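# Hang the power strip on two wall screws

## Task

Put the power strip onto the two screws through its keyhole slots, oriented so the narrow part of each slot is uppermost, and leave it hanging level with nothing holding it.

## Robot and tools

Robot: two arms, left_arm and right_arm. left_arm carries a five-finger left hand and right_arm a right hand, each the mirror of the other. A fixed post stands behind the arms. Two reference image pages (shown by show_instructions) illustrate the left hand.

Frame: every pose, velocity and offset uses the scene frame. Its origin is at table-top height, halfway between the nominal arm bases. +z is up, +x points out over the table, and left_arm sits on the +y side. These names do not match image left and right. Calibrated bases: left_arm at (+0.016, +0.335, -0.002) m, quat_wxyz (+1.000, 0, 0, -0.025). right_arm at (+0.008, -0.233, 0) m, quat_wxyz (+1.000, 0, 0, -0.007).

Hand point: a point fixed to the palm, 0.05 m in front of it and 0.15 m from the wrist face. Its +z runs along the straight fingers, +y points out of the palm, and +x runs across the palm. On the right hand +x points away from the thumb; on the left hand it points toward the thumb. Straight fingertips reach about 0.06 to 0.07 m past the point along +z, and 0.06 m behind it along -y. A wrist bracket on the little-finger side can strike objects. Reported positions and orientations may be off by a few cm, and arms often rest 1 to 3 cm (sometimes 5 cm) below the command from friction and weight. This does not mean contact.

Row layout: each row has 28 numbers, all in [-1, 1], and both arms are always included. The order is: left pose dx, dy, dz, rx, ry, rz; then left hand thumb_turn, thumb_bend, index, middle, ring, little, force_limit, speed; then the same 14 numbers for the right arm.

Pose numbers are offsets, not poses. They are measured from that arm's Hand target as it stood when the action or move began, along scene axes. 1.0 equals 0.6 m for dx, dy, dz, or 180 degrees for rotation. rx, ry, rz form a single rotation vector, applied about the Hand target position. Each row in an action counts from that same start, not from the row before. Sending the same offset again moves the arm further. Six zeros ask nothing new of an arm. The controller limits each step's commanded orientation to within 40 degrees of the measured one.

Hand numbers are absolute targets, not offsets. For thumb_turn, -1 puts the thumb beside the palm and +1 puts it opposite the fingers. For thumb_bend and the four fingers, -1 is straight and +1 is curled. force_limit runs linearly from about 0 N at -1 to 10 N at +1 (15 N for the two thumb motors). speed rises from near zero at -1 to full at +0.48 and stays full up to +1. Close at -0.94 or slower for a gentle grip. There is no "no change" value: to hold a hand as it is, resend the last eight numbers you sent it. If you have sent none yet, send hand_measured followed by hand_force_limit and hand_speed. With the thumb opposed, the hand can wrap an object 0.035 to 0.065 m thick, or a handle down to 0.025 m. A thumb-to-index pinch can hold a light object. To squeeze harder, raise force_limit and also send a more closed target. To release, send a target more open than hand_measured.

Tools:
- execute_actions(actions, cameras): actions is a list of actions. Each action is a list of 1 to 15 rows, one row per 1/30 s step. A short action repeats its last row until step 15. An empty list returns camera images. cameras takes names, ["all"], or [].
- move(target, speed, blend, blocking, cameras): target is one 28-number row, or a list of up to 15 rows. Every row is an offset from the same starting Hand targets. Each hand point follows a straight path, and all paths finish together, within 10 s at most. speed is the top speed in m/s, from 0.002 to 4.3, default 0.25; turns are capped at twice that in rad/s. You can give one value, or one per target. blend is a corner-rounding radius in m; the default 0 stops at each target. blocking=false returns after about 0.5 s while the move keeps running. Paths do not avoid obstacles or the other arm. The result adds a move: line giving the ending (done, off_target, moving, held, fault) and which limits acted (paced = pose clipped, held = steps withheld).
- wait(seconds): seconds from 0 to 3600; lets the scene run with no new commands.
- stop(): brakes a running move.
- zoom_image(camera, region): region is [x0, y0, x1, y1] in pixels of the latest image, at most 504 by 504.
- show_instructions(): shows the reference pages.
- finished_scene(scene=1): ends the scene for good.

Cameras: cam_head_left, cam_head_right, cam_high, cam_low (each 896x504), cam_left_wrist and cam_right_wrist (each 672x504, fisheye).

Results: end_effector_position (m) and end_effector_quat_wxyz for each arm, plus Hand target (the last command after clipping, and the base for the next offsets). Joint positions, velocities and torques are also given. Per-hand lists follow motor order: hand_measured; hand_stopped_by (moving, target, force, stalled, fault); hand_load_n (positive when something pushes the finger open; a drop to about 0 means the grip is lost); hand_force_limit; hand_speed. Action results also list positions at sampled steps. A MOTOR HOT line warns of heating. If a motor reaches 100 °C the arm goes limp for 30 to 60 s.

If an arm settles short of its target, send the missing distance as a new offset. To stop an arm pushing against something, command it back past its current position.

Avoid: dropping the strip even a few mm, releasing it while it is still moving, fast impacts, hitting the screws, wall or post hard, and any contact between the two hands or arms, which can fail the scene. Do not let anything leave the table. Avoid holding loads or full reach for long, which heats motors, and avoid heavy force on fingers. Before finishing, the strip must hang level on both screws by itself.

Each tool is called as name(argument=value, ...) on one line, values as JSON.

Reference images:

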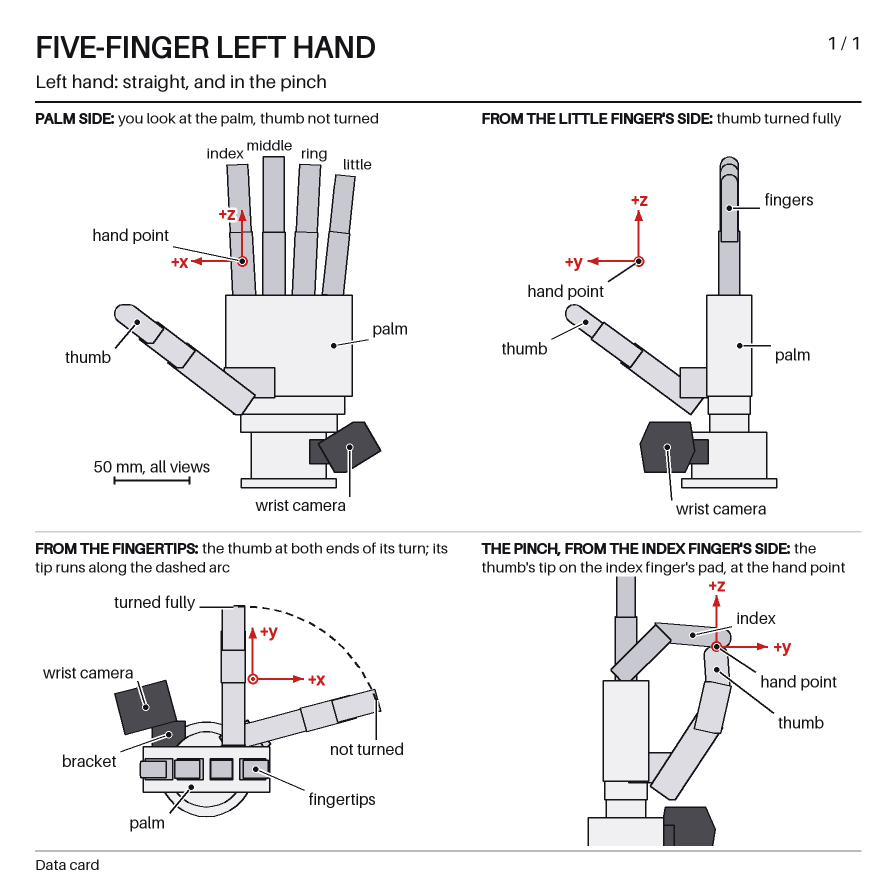

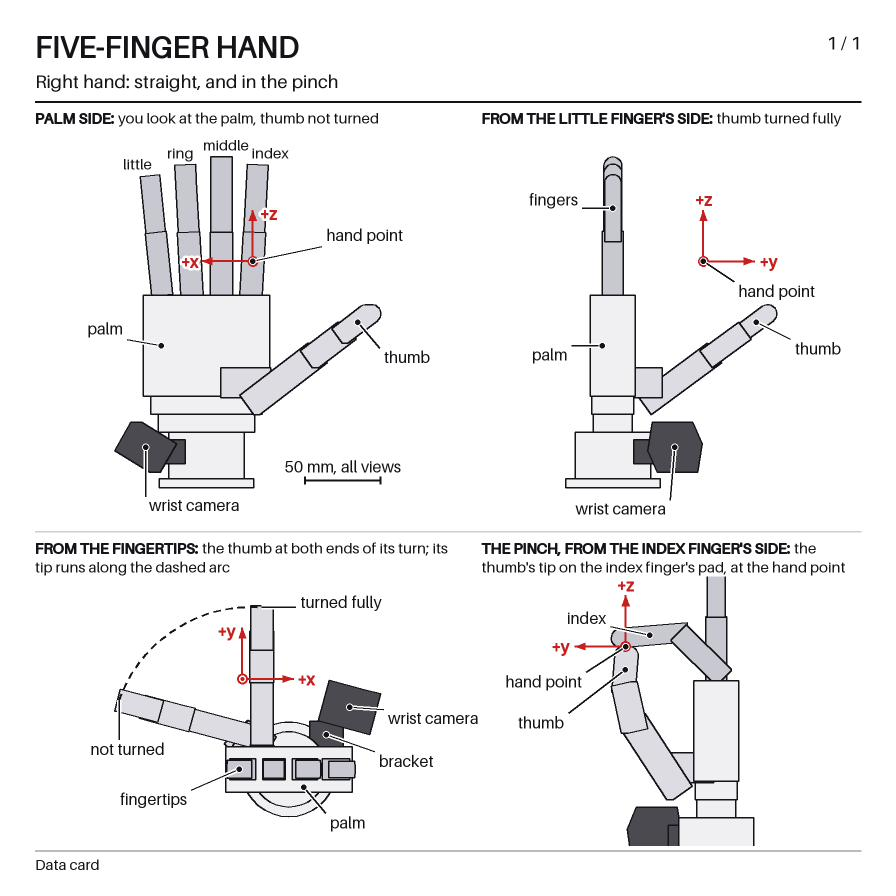

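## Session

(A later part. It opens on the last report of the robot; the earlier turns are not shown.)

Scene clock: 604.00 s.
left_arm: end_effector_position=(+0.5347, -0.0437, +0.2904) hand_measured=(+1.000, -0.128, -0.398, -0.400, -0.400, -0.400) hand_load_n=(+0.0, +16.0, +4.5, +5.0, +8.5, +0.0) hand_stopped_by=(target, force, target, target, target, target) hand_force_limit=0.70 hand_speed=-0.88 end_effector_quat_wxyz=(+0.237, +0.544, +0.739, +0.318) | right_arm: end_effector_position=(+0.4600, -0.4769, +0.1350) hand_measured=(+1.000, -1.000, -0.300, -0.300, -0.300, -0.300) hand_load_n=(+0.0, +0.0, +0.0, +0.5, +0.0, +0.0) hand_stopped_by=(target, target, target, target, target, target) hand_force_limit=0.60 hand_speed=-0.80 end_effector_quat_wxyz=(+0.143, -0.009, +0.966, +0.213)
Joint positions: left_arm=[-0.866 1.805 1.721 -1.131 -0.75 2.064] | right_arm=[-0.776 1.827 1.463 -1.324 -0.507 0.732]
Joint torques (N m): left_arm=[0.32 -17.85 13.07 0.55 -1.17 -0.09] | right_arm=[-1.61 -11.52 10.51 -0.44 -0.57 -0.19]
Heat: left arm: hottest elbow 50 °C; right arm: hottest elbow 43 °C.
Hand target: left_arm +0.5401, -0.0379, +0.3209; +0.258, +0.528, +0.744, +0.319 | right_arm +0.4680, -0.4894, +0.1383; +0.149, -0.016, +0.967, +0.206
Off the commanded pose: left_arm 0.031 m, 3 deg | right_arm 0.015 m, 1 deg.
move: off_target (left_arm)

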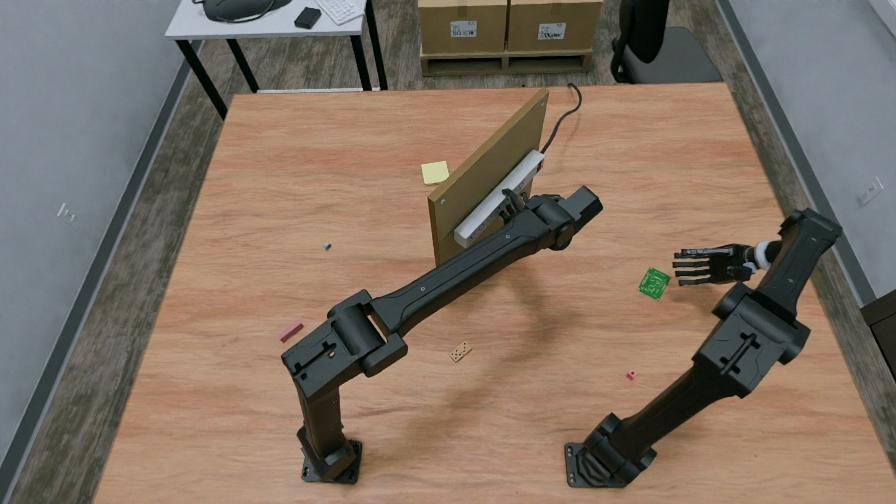

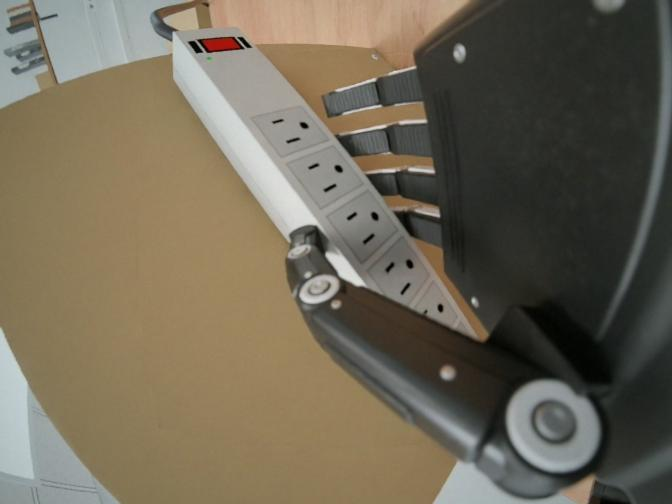

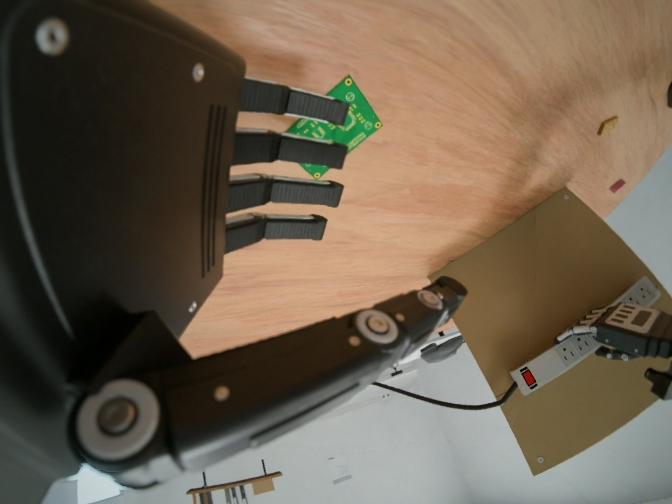

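move(target=[0.0161,0.0191,0,0,0,0,1,0.52,-0.4,-0.4,-0.4,-0.4,0.7,-0.88,0,0,0,0,0,0,1,-1,-0.3,-0.3,-0.3,-0.3,0.6,-0.8], speed=0.05, cameras=["cam_head_left","cam_left_wrist","cam_right_wrist"])

zoom_image(camera="cam_right_wrist", region=[490, 350, 560, 420])

zoom_image(camera="cam_right_wrist", region=[602, 260, 672, 330])

zoom_image(camera="cam_head_left", region=[440, 140, 540, 240])

Scene clock: 605.73 s.
left_arm: end_effector_position=(+0.5367, -0.0419, +0.2912) hand_measured=(+1.000, -0.128, -0.398, -0.400, -0.400, -0.400) hand_load_n=(+0.0, +15.5, +5.5, +5.0, +8.0, +0.5) hand_stopped_by=(target, force, target, target, target, target) hand_force_limit=0.70 hand_speed=-0.88 end_effector_quat_wxyz=(+0.236, +0.547, +0.739, +0.314) | right_arm: end_effector_position=(+0.4600, -0.4769, +0.1350) hand_measured=(+1.000, -1.000, -0.300, -0.300, -0.300, -0.300) hand_load_n=(+0.0, +0.0, +0.0, +0.5, +0.0, +0.0) hand_stopped_by=(target, target, target, target, target, target) hand_force_limit=0.60 hand_speed=-0.80 end_effector_quat_wxyz=(+0.143, -0.009, +0.966, +0.213)
Joint positions: left_arm=[-0.86 1.801 1.721 -1.13 -0.739 2.075] | right_arm=[-0.776 1.827 1.463 -1.324 -0.507 0.732]
Joint torques (N m): left_arm=[1.49 -18.2 11.45 1.5 -1.25 0.12] | right_arm=[-1.67 -11.58 10.5 -0.42 -0.56 -0.17]
Heat: left arm: hottest elbow 50 °C; right arm: hottest elbow 43 °C.
Hand target: left_arm +0.5498, -0.0262, +0.3209; +0.258, +0.528, +0.744, +0.319 | right_arm +0.4680, -0.4894, +0.1383; +0.149, -0.016, +0.967, +0.206
Off the commanded pose: left_arm 0.036 m, 3 deg | right_arm 0.015 m, 1 deg.
move: off_target (left_arm)

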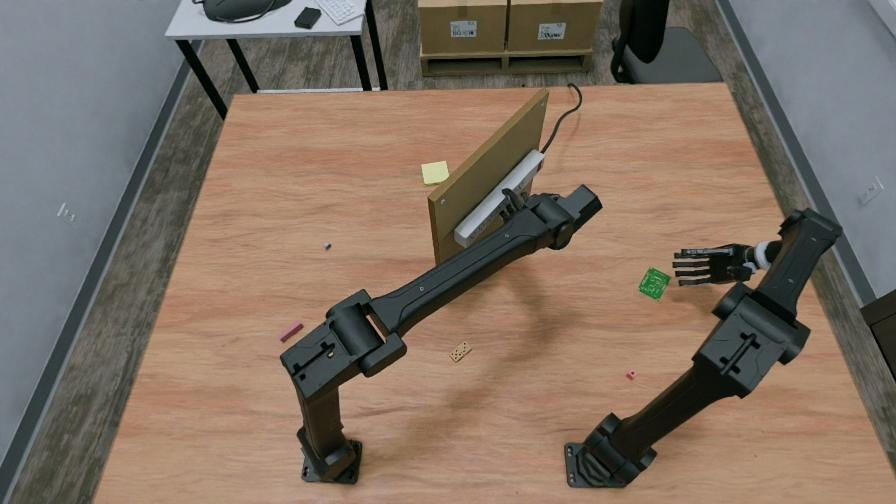

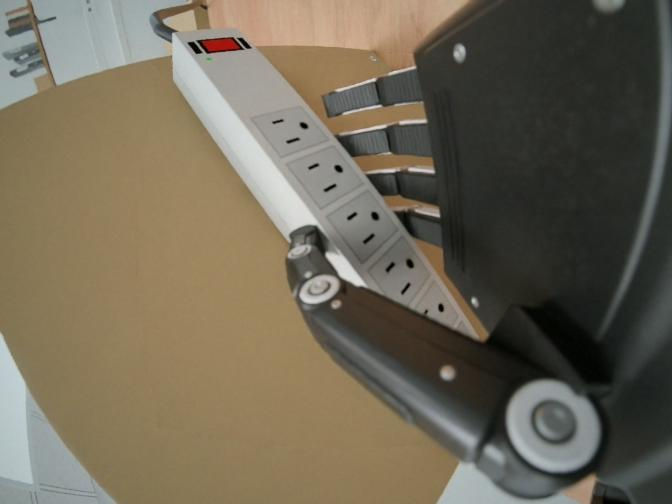

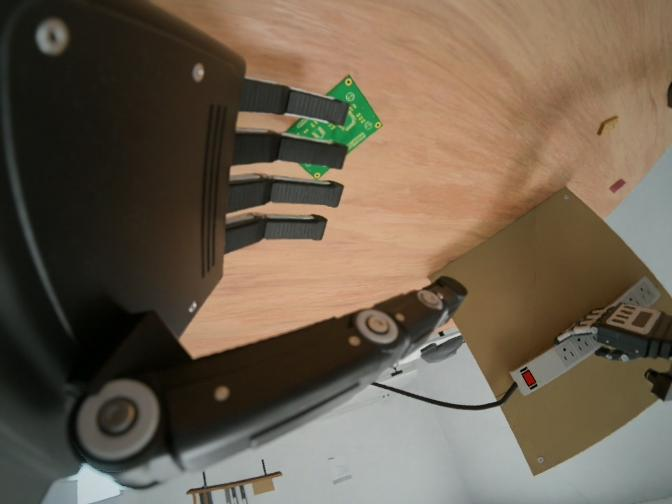

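Scaled by 7.200 from the camera's image (finer frame: 960x720).

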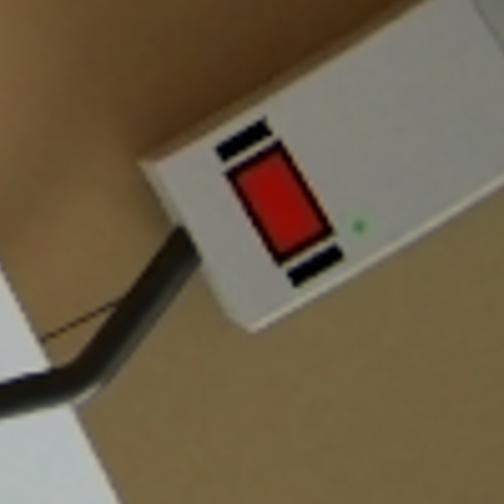

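Scaled by 7.200 from the camera's image (finer frame: 960x720).

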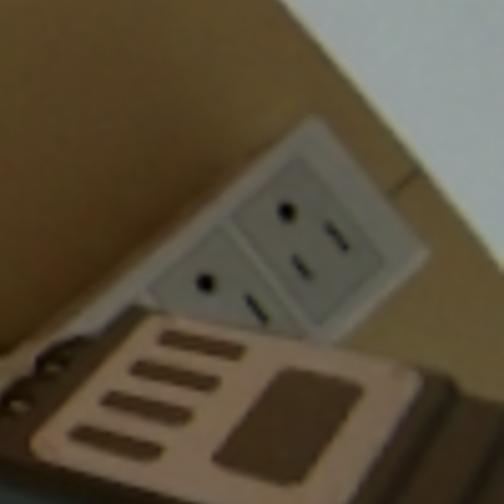

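Scaled by 5.040 from the camera's image (finer frame: 1280x720).

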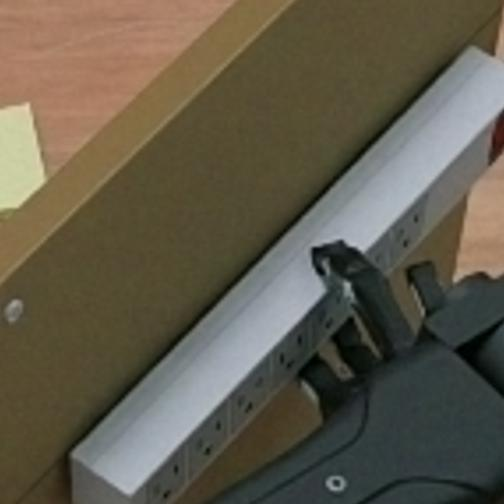

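zoom_image(camera="cam_head_left", region=[430, 205, 480, 255])

zoom_image(camera="cam_head_left", region=[505, 125, 555, 175])

Scaled by 10.080 from the camera's image (finer frame: 1280x720).

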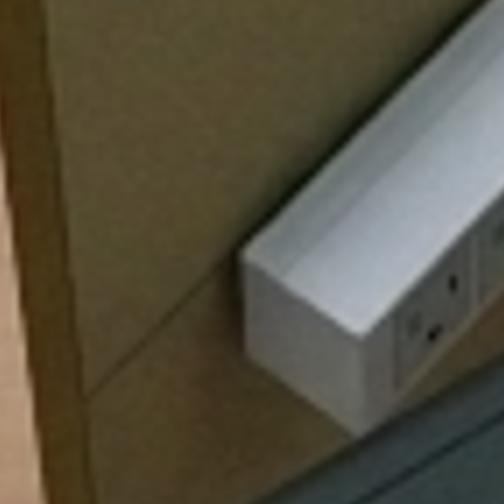

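Scaled by 10.080 from the camera's image (finer frame: 1280x720).

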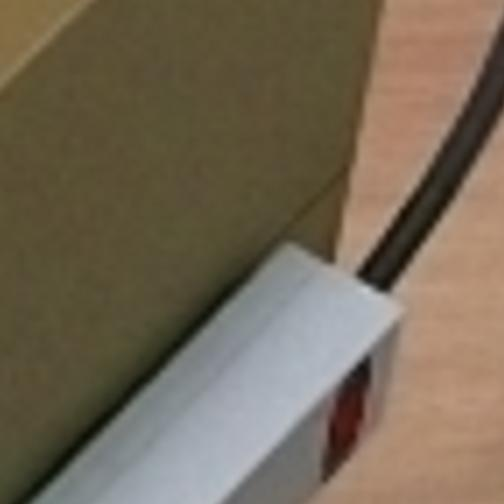

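move(target=[0.0094,-0.0082,0,0,0,0,1,0.52,-0.4,-0.4,-0.4,-0.4,0.7,-0.88,0,0,0,0,0,0,1,-1,-0.3,-0.3,-0.3,-0.3,0.6,-0.8], speed=0.05)

Scene clock: 611.07 s.
left_arm: end_effector_position=(+0.5367, -0.0419, +0.2912) hand_measured=(+1.000, -0.128, -0.398, -0.400, -0.400, -0.400) hand_load_n=(+0.0, +15.5, +5.5, +5.0, +7.5, +0.0) hand_stopped_by=(target, force, target, target, target, target) hand_force_limit=0.70 hand_speed=-0.88 end_effector_quat_wxyz=(+0.236, +0.547, +0.739, +0.314) | right_arm: end_effector_position=(+0.4600, -0.4769, +0.1350) hand_measured=(+1.000, -1.000, -0.300, -0.300, -0.300, -0.300) hand_load_n=(+0.0, +0.0, +0.0, +0.0, +0.0, +0.0) hand_stopped_by=(target, target, target, target, target, target) hand_force_limit=0.60 hand_speed=-0.80 end_effector_quat_wxyz=(+0.143, -0.009, +0.966, +0.213)
Joint positions: left_arm=[-0.86 1.801 1.721 -1.13 -0.738 2.075] | right_arm=[-0.776 1.827 1.463 -1.324 -0.507 0.732]
Joint torques (N m): left_arm=[1.79 -16.91 13.61 1.32 -1.23 0.15] | right_arm=[-1.61 -11.52 10.45 -0.49 -0.56 -0.18]
Heat: left arm: hottest elbow 49 °C; right arm: hottest elbow 43 °C.
Hand target: left_arm +0.5554, -0.0312, +0.3209; +0.258, +0.528, +0.744, +0.319 | right_arm +0.4680, -0.4894, +0.1383; +0.149, -0.016, +0.967, +0.206
Off the commanded pose: left_arm 0.037 m, 4 deg | right_arm 0.015 m, 1 deg.
move: off_target (left_arm)

move(target=[[-0.0295,-0.021,0,0,0,0,1,0.52,-0.4,-0.4,-0.4,-0.4,0.7,-0.88,0,0,0,0,0,0,1,-1,-0.3,-0.3,-0.3,-0.3,0.6,-0.8],[-0.0295,-0.021,0.0818,0,0,0,1,0.52,-0.4,-0.4,-0.4,-0.4,0.7,-0.88,0,0,0,0,0,0,1,-1,-0.3,-0.3,-0.3,-0.3,0.6,-0.8],[-0.0295,-0.021,-0.0197,0,0,0,1,0.52,-0.4,-0.4,-0.4,-0.4,0.7,-0.88,0,0,0,0,0,0,1,-1,-0.3,-0.3,-0.3,-0.3,0.6,-0.8],[-0.0295,-0.021,0,0,0,0,1,0.52,-0.4,-0.4,-0.4,-0.4,0.7,-0.88,0,0,0,0,0,0,1,-1,-0.3,-0.3,-0.3,-0.3,0.6,-0.8],[-0.0068,0.0058,0,0,0,0,1,0.52,-0.4,-0.4,-0.4,-0.4,0.7,-0.88,0,0,0,0,0,0,1,-1,-0.3,-0.3,-0.3,-0.3,0.6,-0.8]], speed=[0.05, 0.1, 0.08, 0.08, 0.04], cameras=["cam_head_left","cam_right_wrist"])

zoom_image(camera="cam_head_left", region=[440, 140, 540, 240])

zoom_image(camera="cam_right_wrist", region=[490, 350, 560, 420])

zoom_image(camera="cam_right_wrist", region=[602, 260, 672, 330])

Scene clock: 617.10 s.
left_arm: end_effector_position=(+0.5395, -0.0458, +0.2946) hand_measured=(+1.000, -0.128, -0.400, -0.400, -0.400, -0.400) hand_load_n=(+0.0, +14.5, +7.0, +5.5, +7.5, +0.0) hand_stopped_by=(target, force, target, target, target, target) hand_force_limit=0.70 hand_speed=-0.88 end_effector_quat_wxyz=(+0.241, +0.543, +0.742, +0.311) | right_arm: end_effector_position=(+0.4600, -0.4769, +0.1350) hand_measured=(+1.000, -1.000, -0.300, -0.300, -0.300, -0.300) hand_load_n=(+0.0, -0.5, +0.0, +0.0, +0.0, +0.0) hand_stopped_by=(target, target, target, target, target, target) hand_force_limit=0.60 hand_speed=-0.80 end_effector_quat_wxyz=(+0.143, -0.009, +0.966, +0.213)
Joint positions: left_arm=[-0.86 1.81 1.742 -1.133 -0.737 2.067] | right_arm=[-0.776 1.827 1.463 -1.324 -0.507 0.732]
Joint torques (N m): left_arm=[1.44 -17.96 10.58 1.52 -1.29 0.2] | right_arm=[-1.79 -11.58 10.47 -0.47 -0.55 -0.17]
Heat: left arm: hottest elbow 49 °C; right arm: hottest elbow 43 °C.
Hand target: left_arm +0.5514, -0.0277, +0.3210; +0.258, +0.528, +0.744, +0.319 | right_arm +0.4680, -0.4894, +0.1383; +0.149, -0.016, +0.967, +0.206
Off the commanded pose: left_arm 0.034 m, 3 deg | right_arm 0.015 m, 1 deg.
move: off_target (left_arm)

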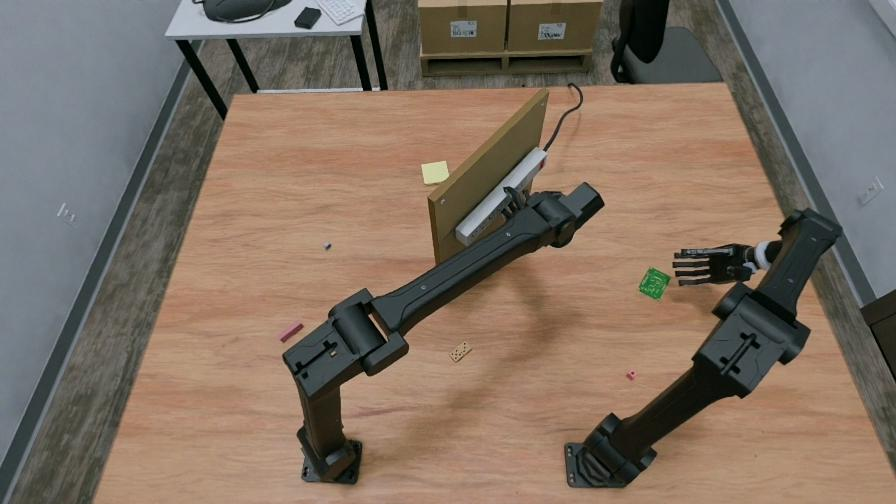

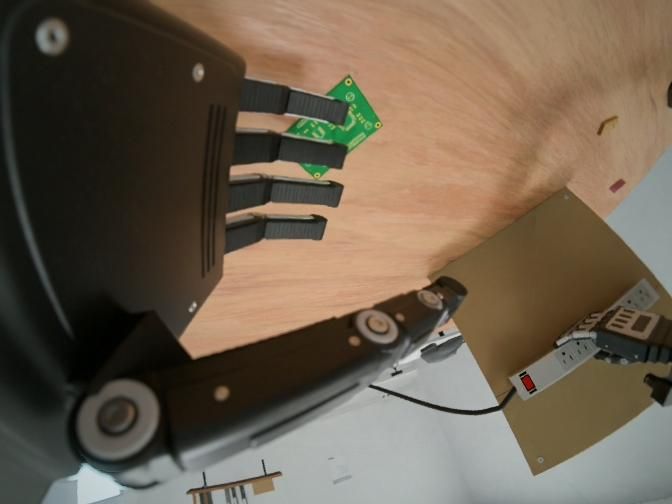

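Scaled by 5.040 from the camera's image (finer frame: 1280x720).

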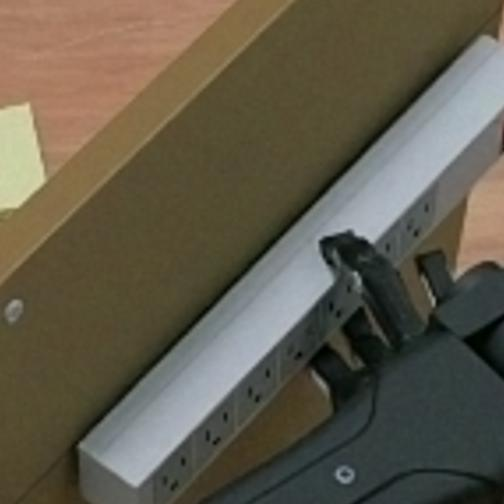

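Scaled by 7.200 from the camera's image (finer frame: 960x720).

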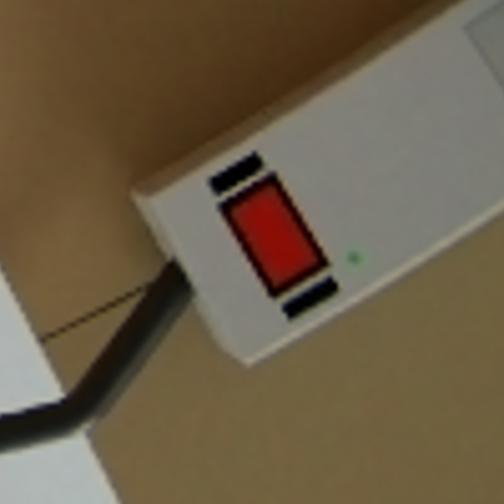

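Scaled by 7.200 from the camera's image (finer frame: 960x720).

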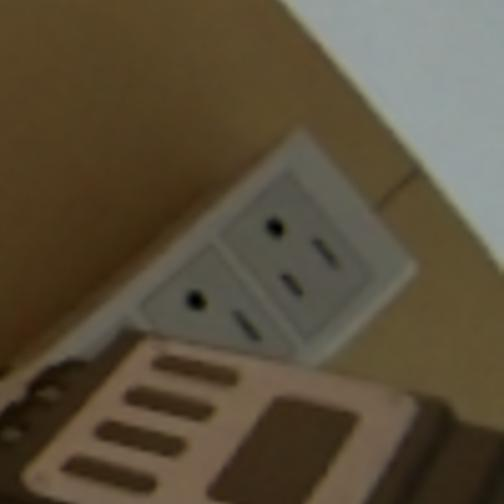

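move(target=[0,0,-0.02,0,0,0,1,0.52,-0.4,-0.4,-0.4,-0.4,0.7,-0.88,0,0,0,0,0,0,1,-1,-0.3,-0.3,-0.3,-0.3,0.6,-0.8], speed=0.02)

move(target=[0,0,-0.005,0,0,0,1,0.52,-0.4,-0.4,-0.4,-0.4,0.7,-0.88,0,0,0,0,0,0,1,-1,-0.3,-0.3,-0.3,-0.3,0.6,-0.8], speed=0.01)

Scene clock: 620.17 s.
left_arm: end_effector_position=(+0.5396, -0.0455, +0.2928) hand_measured=(+1.000, -0.128, -0.400, -0.400, -0.400, -0.400) hand_load_n=(-2.0, +16.0, +4.5, +6.0, +9.5, +0.0) hand_stopped_by=(target, force, target, target, target, target) hand_force_limit=0.70 hand_speed=-0.88 end_effector_quat_wxyz=(+0.246, +0.545, +0.738, +0.312) | right_arm: end_effector_position=(+0.4600, -0.4769, +0.1350) hand_measured=(+1.000, -1.000, -0.300, -0.300, -0.300, -0.300) hand_load_n=(+0.0, +0.0, +0.0, +0.0, +0.0, +0.0) hand_stopped_by=(target, target, target, target, target, target) hand_force_limit=0.60 hand_speed=-0.80 end_effector_quat_wxyz=(+0.143, -0.009, +0.966, +0.213)
Joint positions: left_arm=[-0.86 1.8 1.718 -1.101 -0.74 2.085] | right_arm=[-0.776 1.827 1.463 -1.324 -0.507 0.732]
Joint torques (N m): left_arm=[1.49 -17.49 10.11 1.5 -1.19 0.04] | right_arm=[-1.61 -11.52 10.52 -0.43 -0.56 -0.18]
Heat: left arm: hottest elbow 49 °C; right arm: hottest elbow 43 °C.
Hand target: left_arm +0.5514, -0.0276, +0.3091; +0.258, +0.528, +0.744, +0.319 | right_arm +0.4680, -0.4894, +0.1383; +0.149, -0.016, +0.967, +0.206
Off the commanded pose: left_arm 0.027 m, 3 deg | right_arm 0.015 m, 1 deg.
move: off_target (left_arm)

Scene clock: 620.73 s.
left_arm: end_effector_position=(+0.5398, -0.0457, +0.2907) hand_measured=(+1.000, -0.128, -0.400, -0.400, -0.400, -0.400) hand_load_n=(-2.0, +16.5, +4.5, +5.5, +9.5, +0.5) hand_stopped_by=(target, force, target, target, target, target) hand_force_limit=0.70 hand_speed=-0.88 end_effector_quat_wxyz=(+0.247, +0.545, +0.738, +0.312) | right_arm: end_effector_position=(+0.4600, -0.4769, +0.1350) hand_measured=(+1.000, -1.000, -0.300, -0.300, -0.300, -0.300) hand_load_n=(+0.0, +0.0, +0.0, +0.0, +0.0, +0.0) hand_stopped_by=(target, target, target, target, target, target) hand_force_limit=0.60 hand_speed=-0.80 end_effector_quat_wxyz=(+0.143, -0.009, +0.966, +0.213)
Joint positions: left_arm=[-0.86 1.8 1.712 -1.092 -0.74 2.087] | right_arm=[-0.776 1.827 1.463 -1.324 -0.507 0.732]
Joint torques (N m): left_arm=[1.49 -17.26 10.14 1.5 -1.15 0.03] | right_arm=[-1.61 -11.69 10.48 -0.49 -0.57 -0.18]
Heat: left arm: hottest elbow 49 °C; right arm: hottest elbow 43 °C.
Hand target: left_arm +0.5514, -0.0277, +0.3058; +0.258, +0.528, +0.744, +0.319 | right_arm +0.4680, -0.4894, +0.1383; +0.149, -0.016, +0.967, +0.206
Off the commanded pose: left_arm 0.026 m, 3 deg | right_arm 0.015 m, 1 deg.
move: off_target (left_arm)

move(target=[0,0,-0.004,0,0,0,1,0.52,-0.4,-0.4,-0.4,-0.4,0.7,-0.88,0,0,0,0,0,0,1,-1,-0.3,-0.3,-0.3,-0.3,0.6,-0.8], speed=0.01)

move(target=[0,0,-0.004,0,0,0,1,0.52,-0.4,-0.4,-0.4,-0.4,0.7,-0.88,0,0,0,0,0,0,1,-1,-0.3,-0.3,-0.3,-0.3,0.6,-0.8], speed=0.01, cameras=["cam_head_left","cam_right_wrist"])

zoom_image(camera="cam_head_left", region=[440, 140, 540, 240])

zoom_image(camera="cam_right_wrist", region=[490, 350, 560, 420])

zoom_image(camera="cam_right_wrist", region=[602, 260, 672, 330])

Scene clock: 622.27 s.
left_arm: end_effector_position=(+0.5397, -0.0456, +0.2891) hand_measured=(+1.000, -0.128, -0.400, -0.400, -0.400, -0.400) hand_load_n=(-2.0, +16.5, +4.5, +5.5, +9.5, +0.0) hand_stopped_by=(target, force, target, target, target, target) hand_force_limit=0.70 hand_speed=-0.88 end_effector_quat_wxyz=(+0.248, +0.545, +0.737, +0.312) | right_arm: end_effector_position=(+0.4600, -0.4769, +0.1350) hand_measured=(+1.000, -1.000, -0.300, -0.300, -0.300, -0.300) hand_load_n=(+0.0, +0.0, +0.0, +0.0, +0.0, +0.0) hand_stopped_by=(target, target, target, target, target, target) hand_force_limit=0.60 hand_speed=-0.80 end_effector_quat_wxyz=(+0.143, -0.009, +0.966, +0.213)
Joint positions: left_arm=[-0.86 1.8 1.707 -1.086 -0.74 2.087] | right_arm=[-0.776 1.827 1.463 -1.324 -0.507 0.732]
Joint torques (N m): left_arm=[1.67 -17.26 10.03 1.44 -1.15 0.03] | right_arm=[-1.61 -11.63 10.48 -0.4 -0.56 -0.17]
Heat: left arm: hottest elbow 49 °C; right arm: hottest elbow 43 °C.
Hand target: left_arm +0.5514, -0.0276, +0.3034; +0.258, +0.528, +0.744, +0.319 | right_arm +0.4680, -0.4894, +0.1383; +0.149, -0.016, +0.967, +0.206
Off the commanded pose: left_arm 0.026 m, 3 deg | right_arm 0.015 m, 1 deg.
move: off_target (left_arm)

Scene clock: 622.77 s.
left_arm: end_effector_position=(+0.5398, -0.0456, +0.2875) hand_measured=(+1.000, -0.128, -0.400, -0.400, -0.400, -0.400) hand_load_n=(-2.0, +16.5, +4.5, +5.5, +9.5, +0.0) hand_stopped_by=(target, force, target, target, target, target) hand_force_limit=0.70 hand_speed=-0.88 end_effector_quat_wxyz=(+0.248, +0.545, +0.737, +0.312) | right_arm: end_effector_position=(+0.4600, -0.4769, +0.1350) hand_measured=(+1.000, -1.000, -0.300, -0.300, -0.300, -0.300) hand_load_n=(+0.0, -0.5, +0.0, +0.0, +0.0, +0.0) hand_stopped_by=(target, target, target, target, target, target) hand_force_limit=0.60 hand_speed=-0.80 end_effector_quat_wxyz=(+0.143, -0.009, +0.966, +0.213)
Joint positions: left_arm=[-0.86 1.799 1.701 -1.079 -0.741 2.088] | right_arm=[-0.776 1.827 1.463 -1.324 -0.507 0.732]
Joint torques (N m): left_arm=[1.79 -17.38 10.1 1.43 -1.15 0] | right_arm=[-1.61 -11.63 10.47 -0.44 -0.57 -0.17]
Heat: left arm: hottest elbow 49 °C; right arm: hottest elbow 43 °C.
Hand target: left_arm +0.5514, -0.0277, +0.3011; +0.258, +0.528, +0.744, +0.319 | right_arm +0.4680, -0.4894, +0.1383; +0.149, -0.016, +0.967, +0.206
Off the commanded pose: left_arm 0.025 m, 3 deg | right_arm 0.015 m, 1 deg.
move: off_target (left_arm)

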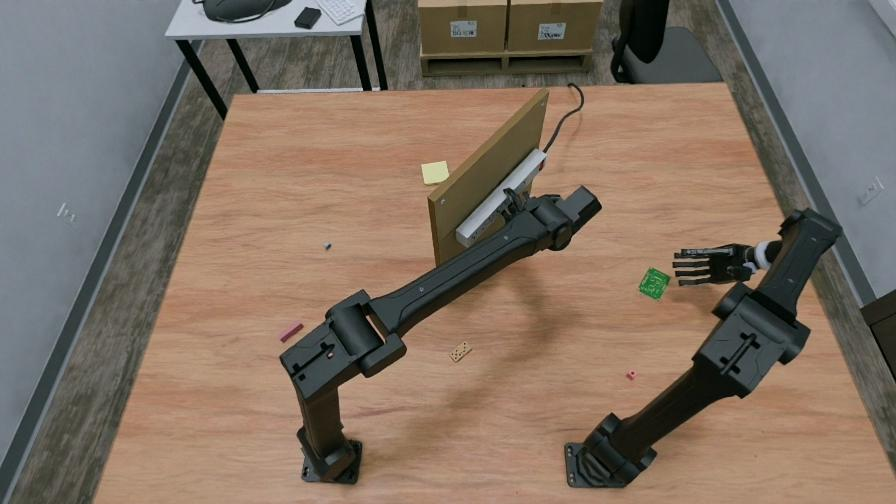

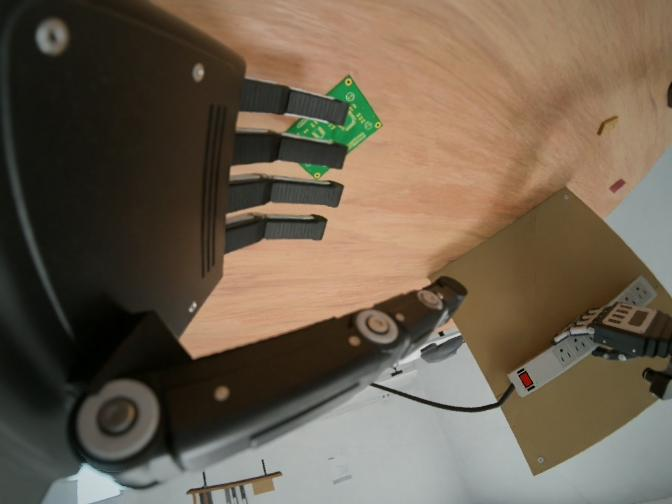

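Scaled by 5.040 from the camera's image (finer frame: 1280x720).

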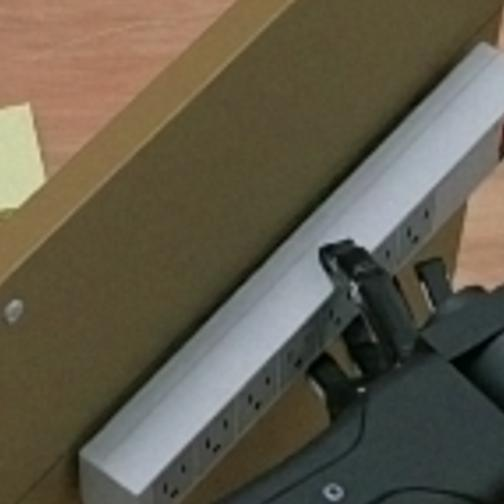

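Scaled by 7.200 from the camera's image (finer frame: 960x720).

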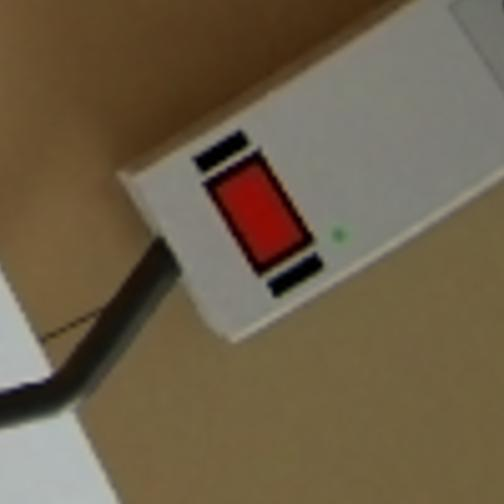

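Scaled by 7.200 from the camera's image (finer frame: 960x720).

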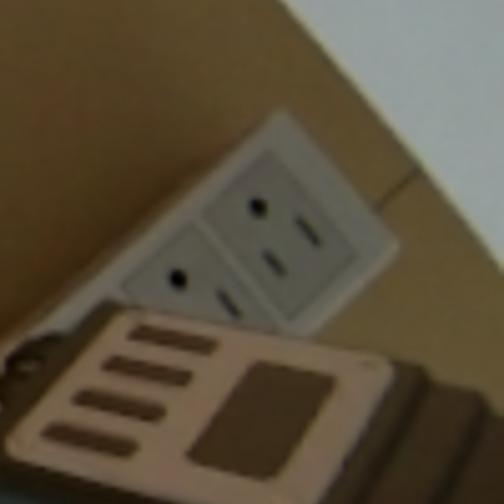

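move(target=[[-0.0257,-0.024,0.033,0,0,0,1,0.52,-0.4,-0.4,-0.4,-0.4,0.7,-0.88,0,0,0,0,0,0,1,-1,-0.3,-0.3,-0.3,-0.3,0.6,-0.8],[-0.0257,-0.024,0.1148,0.0018,0.0021,0,1,0.52,-0.4,-0.4,-0.4,-0.4,0.7,-0.88,0,0,0,0,0,0,1,-1,-0.3,-0.3,-0.3,-0.3,0.6,-0.8],[-0.0257,-0.024,0.0133,0.0018,0.0021,0,1,0.52,-0.4,-0.4,-0.4,-0.4,0.7,-0.88,0,0,0,0,0,0,1,-1,-0.3,-0.3,-0.3,-0.3,0.6,-0.8],[-0.0257,-0.024,0.033,0.0018,0.0021,0,1,0.52,-0.4,-0.4,-0.4,-0.4,0.7,-0.88,0,0,0,0,0,0,1,-1,-0.3,-0.3,-0.3,-0.3,0.6,-0.8],[-0.0032,0.0027,0.033,0.0018,0.0021,0,1,0.52,-0.4,-0.4,-0.4,-0.4,0.7,-0.88,0,0,0,0,0,0,1,-1,-0.3,-0.3,-0.3,-0.3,0.6,-0.8]], speed=[0.05, 0.1, 0.08, 0.08, 0.04], cameras=["cam_head_left","cam_right_wrist"])

zoom_image(camera="cam_head_left", region=[430, 205, 480, 255])

zoom_image(camera="cam_head_left", region=[505, 125, 555, 175])

zoom_image(camera="cam_right_wrist", region=[490, 350, 560, 420])

zoom_image(camera="cam_right_wrist", region=[602, 260, 672, 330])

Scene clock: 628.87 s.
left_arm: end_effector_position=(+0.5372, -0.0429, +0.2935) hand_measured=(+1.000, -0.128, -0.400, -0.400, -0.400, -0.400) hand_load_n=(+0.0, +15.0, +6.5, +5.5, +7.5, +0.0) hand_stopped_by=(target, force, target, target, target, target) hand_force_limit=0.70 hand_speed=-0.88 end_effector_quat_wxyz=(+0.235, +0.545, +0.741, +0.313) | right_arm: end_effector_position=(+0.4600, -0.4769, +0.1350) hand_measured=(+1.000, -1.000, -0.300, -0.300, -0.300, -0.300) hand_load_n=(+0.0, +0.0, +0.0, +0.0, +0.0, +0.0) hand_stopped_by=(target, target, target, target, target, target) hand_force_limit=0.60 hand_speed=-0.80 end_effector_quat_wxyz=(+0.143, -0.009, +0.966, +0.213)
Joint positions: left_arm=[-0.86 1.806 1.736 -1.144 -0.736 2.067] | right_arm=[-0.776 1.827 1.463 -1.324 -0.507 0.732]
Joint torques (N m): left_arm=[1.61 -18.2 10.88 1.46 -1.28 0.2] | right_arm=[-1.67 -11.63 10.5 -0.44 -0.56 -0.17]
Heat: left arm: hottest elbow 50 °C; right arm: hottest elbow 43 °C.
Hand target: left_arm +0.5494, -0.0260, +0.3208; +0.254, +0.530, +0.744, +0.319 | right_arm +0.4680, -0.4894, +0.1383; +0.149, -0.016, +0.967, +0.206
Off the commanded pose: left_arm 0.034 m, 3 deg | right_arm 0.015 m, 1 deg.
move: off_target (left_arm)

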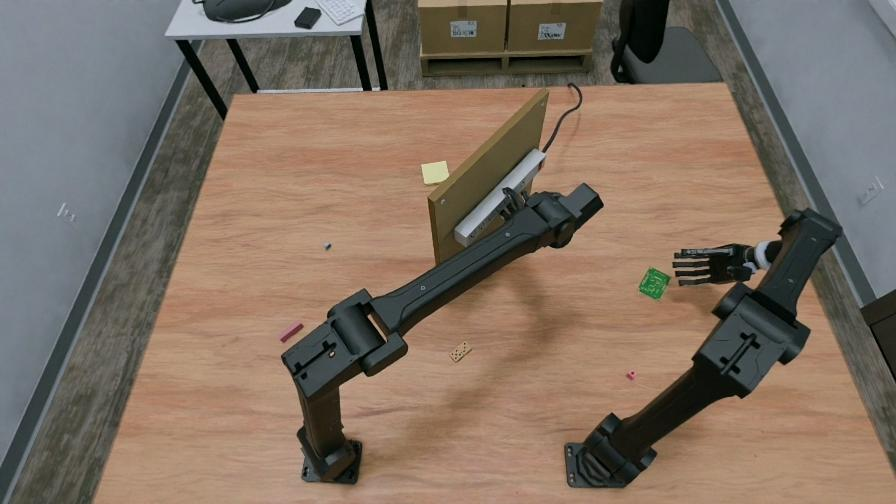

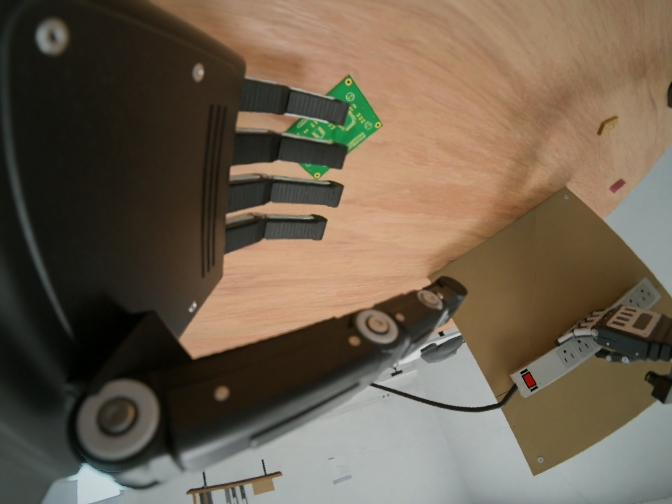

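Scaled by 10.080 from the camera's image (finer frame: 1280x720).

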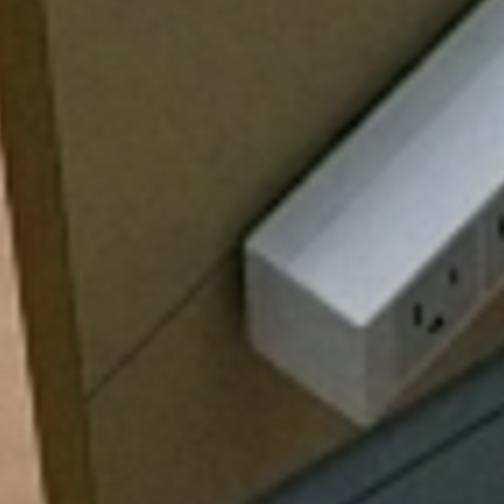

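Scaled by 10.080 from the camera's image (finer frame: 1280x720).

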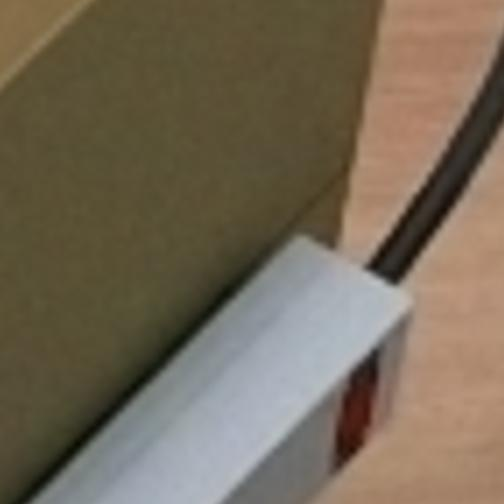

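Scaled by 7.200 from the camera's image (finer frame: 960x720).

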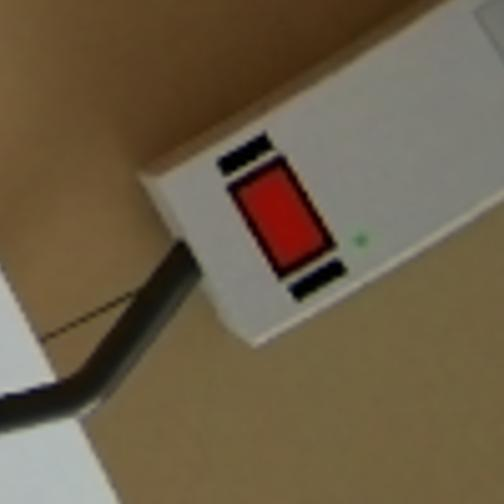

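Scaled by 7.200 from the camera's image (finer frame: 960x720).

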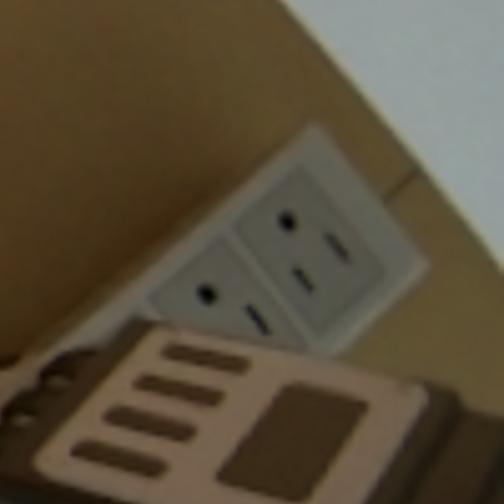

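move(target=[0,0,-0.0195,0,0,0,1,0.52,-0.4,-0.4,-0.4,-0.4,0.7,-0.88,0,0,0,0,0,0,1,-1,-0.3,-0.3,-0.3,-0.3,0.6,-0.8], speed=0.02)

move(target=[0,0,-0.003,0,0,0,1,0.52,-0.4,-0.4,-0.4,-0.4,0.7,-0.88,0,0,0,0,0,0,1,-1,-0.3,-0.3,-0.3,-0.3,0.6,-0.8], speed=0.01)

move(target=[0,0,-0.003,0,0,0,1,0.52,-0.4,-0.4,-0.4,-0.4,0.7,-0.88,0,0,0,0,0,0,1,-1,-0.3,-0.3,-0.3,-0.3,0.6,-0.8], speed=0.01)

Scene clock: 631.13 s.
left_arm: end_effector_position=(+0.5374, -0.0428, +0.2929) hand_measured=(+1.000, -0.128, -0.400, -0.400, -0.400, -0.400) hand_load_n=(-2.0, +16.5, +4.5, +5.5, +9.0, +0.0) hand_stopped_by=(target, force, target, target, target, target) hand_force_limit=0.70 hand_speed=-0.88 end_effector_quat_wxyz=(+0.241, +0.546, +0.739, +0.313) | right_arm: end_effector_position=(+0.4600, -0.4769, +0.1350) hand_measured=(+1.000, -1.000, -0.300, -0.300, -0.300, -0.300) hand_load_n=(+0.0, +0.0, +0.0, +0.5, +0.0, +0.0) hand_stopped_by=(target, target, target, target, target, target) hand_force_limit=0.60 hand_speed=-0.80 end_effector_quat_wxyz=(+0.143, -0.009, +0.966, +0.213)
Joint positions: left_arm=[-0.86 1.796 1.716 -1.115 -0.739 2.08] | right_arm=[-0.776 1.827 1.463 -1.324 -0.507 0.732]
Joint torques (N m): left_arm=[1.73 -17.38 10.18 1.51 -1.18 0.05] | right_arm=[-1.9 -11.52 10.45 -0.44 -0.57 -0.18]
Heat: left arm: hottest elbow 50 °C; right arm: hottest elbow 43 °C.
Hand target: left_arm +0.5494, -0.0260, +0.3093; +0.254, +0.529, +0.744, +0.319 | right_arm +0.4680, -0.4894, +0.1383; +0.149, -0.016, +0.967, +0.206
Off the commanded pose: left_arm 0.026 m, 3 deg | right_arm 0.015 m, 1 deg.
move: off_target (left_arm)

Scene clock: 631.63 s.
left_arm: end_effector_position=(+0.5375, -0.0428, +0.2928) hand_measured=(+1.000, -0.128, -0.400, -0.400, -0.400, -0.400) hand_load_n=(-2.0, +16.5, +4.5, +6.0, +9.5, +0.0) hand_stopped_by=(target, force, target, target, target, target) hand_force_limit=0.70 hand_speed=-0.88 end_effector_quat_wxyz=(+0.242, +0.546, +0.738, +0.313) | right_arm: end_effector_position=(+0.4600, -0.4769, +0.1350) hand_measured=(+1.000, -1.000, -0.300, -0.300, -0.300, -0.300) hand_load_n=(+0.0, -0.5, +0.0, +0.0, +0.0, +0.0) hand_stopped_by=(target, target, target, target, target, target) hand_force_limit=0.60 hand_speed=-0.80 end_effector_quat_wxyz=(+0.143, -0.009, +0.966, +0.213)
Joint positions: left_arm=[-0.86 1.795 1.713 -1.111 -0.74 2.083] | right_arm=[-0.776 1.827 1.463 -1.324 -0.507 0.732]
Joint torques (N m): left_arm=[1.73 -17.44 10.13 1.59 -1.14 0.04] | right_arm=[-1.79 -11.58 10.44 -0.42 -0.56 -0.17]
Heat: left arm: hottest elbow 50 °C; right arm: hottest elbow 43 °C.
Hand target: left_arm +0.5494, -0.0260, +0.3076; +0.254, +0.529, +0.744, +0.319 | right_arm +0.4680, -0.4894, +0.1383; +0.149, -0.016, +0.967, +0.206
Off the commanded pose: left_arm 0.025 m, 3 deg | right_arm 0.015 m, 1 deg.
move: off_target (left_arm)

Scene clock: 632.13 s.
left_arm: end_effector_position=(+0.5375, -0.0428, +0.2926) hand_measured=(+1.000, -0.128, -0.400, -0.400, -0.400, -0.400) hand_load_n=(-2.5, +17.0, +4.0, +6.0, +9.5, +0.0) hand_stopped_by=(target, force, target, target, target, target) hand_force_limit=0.70 hand_speed=-0.88 end_effector_quat_wxyz=(+0.243, +0.547, +0.737, +0.314) | right_arm: end_effector_position=(+0.4600, -0.4769, +0.1350) hand_measured=(+1.000, -1.000, -0.300, -0.300, -0.300, -0.300) hand_load_n=(+0.0, +0.0, +0.5, +0.5, +0.0, +0.0) hand_stopped_by=(target, target, target, target, target, target) hand_force_limit=0.60 hand_speed=-0.80 end_effector_quat_wxyz=(+0.143, -0.009, +0.966, +0.213)
Joint positions: left_arm=[-0.86 1.794 1.71 -1.106 -0.74 2.085] | right_arm=[-0.776 1.827 1.463 -1.324 -0.507 0.732]
Joint torques (N m): left_arm=[1.79 -17.32 10.02 1.57 -1.14 0.01] | right_arm=[-1.67 -11.69 10.5 -0.49 -0.56 -0.18]
Heat: left arm: hottest elbow 49 °C; right arm: hottest elbow 43 °C.
Hand target: left_arm +0.5495, -0.0261, +0.3057; +0.254, +0.529, +0.744, +0.319 | right_arm +0.4680, -0.4894, +0.1383; +0.149, -0.016, +0.967, +0.206
Off the commanded pose: left_arm 0.024 m, 3 deg | right_arm 0.015 m, 1 deg.
move: off_target (left_arm)


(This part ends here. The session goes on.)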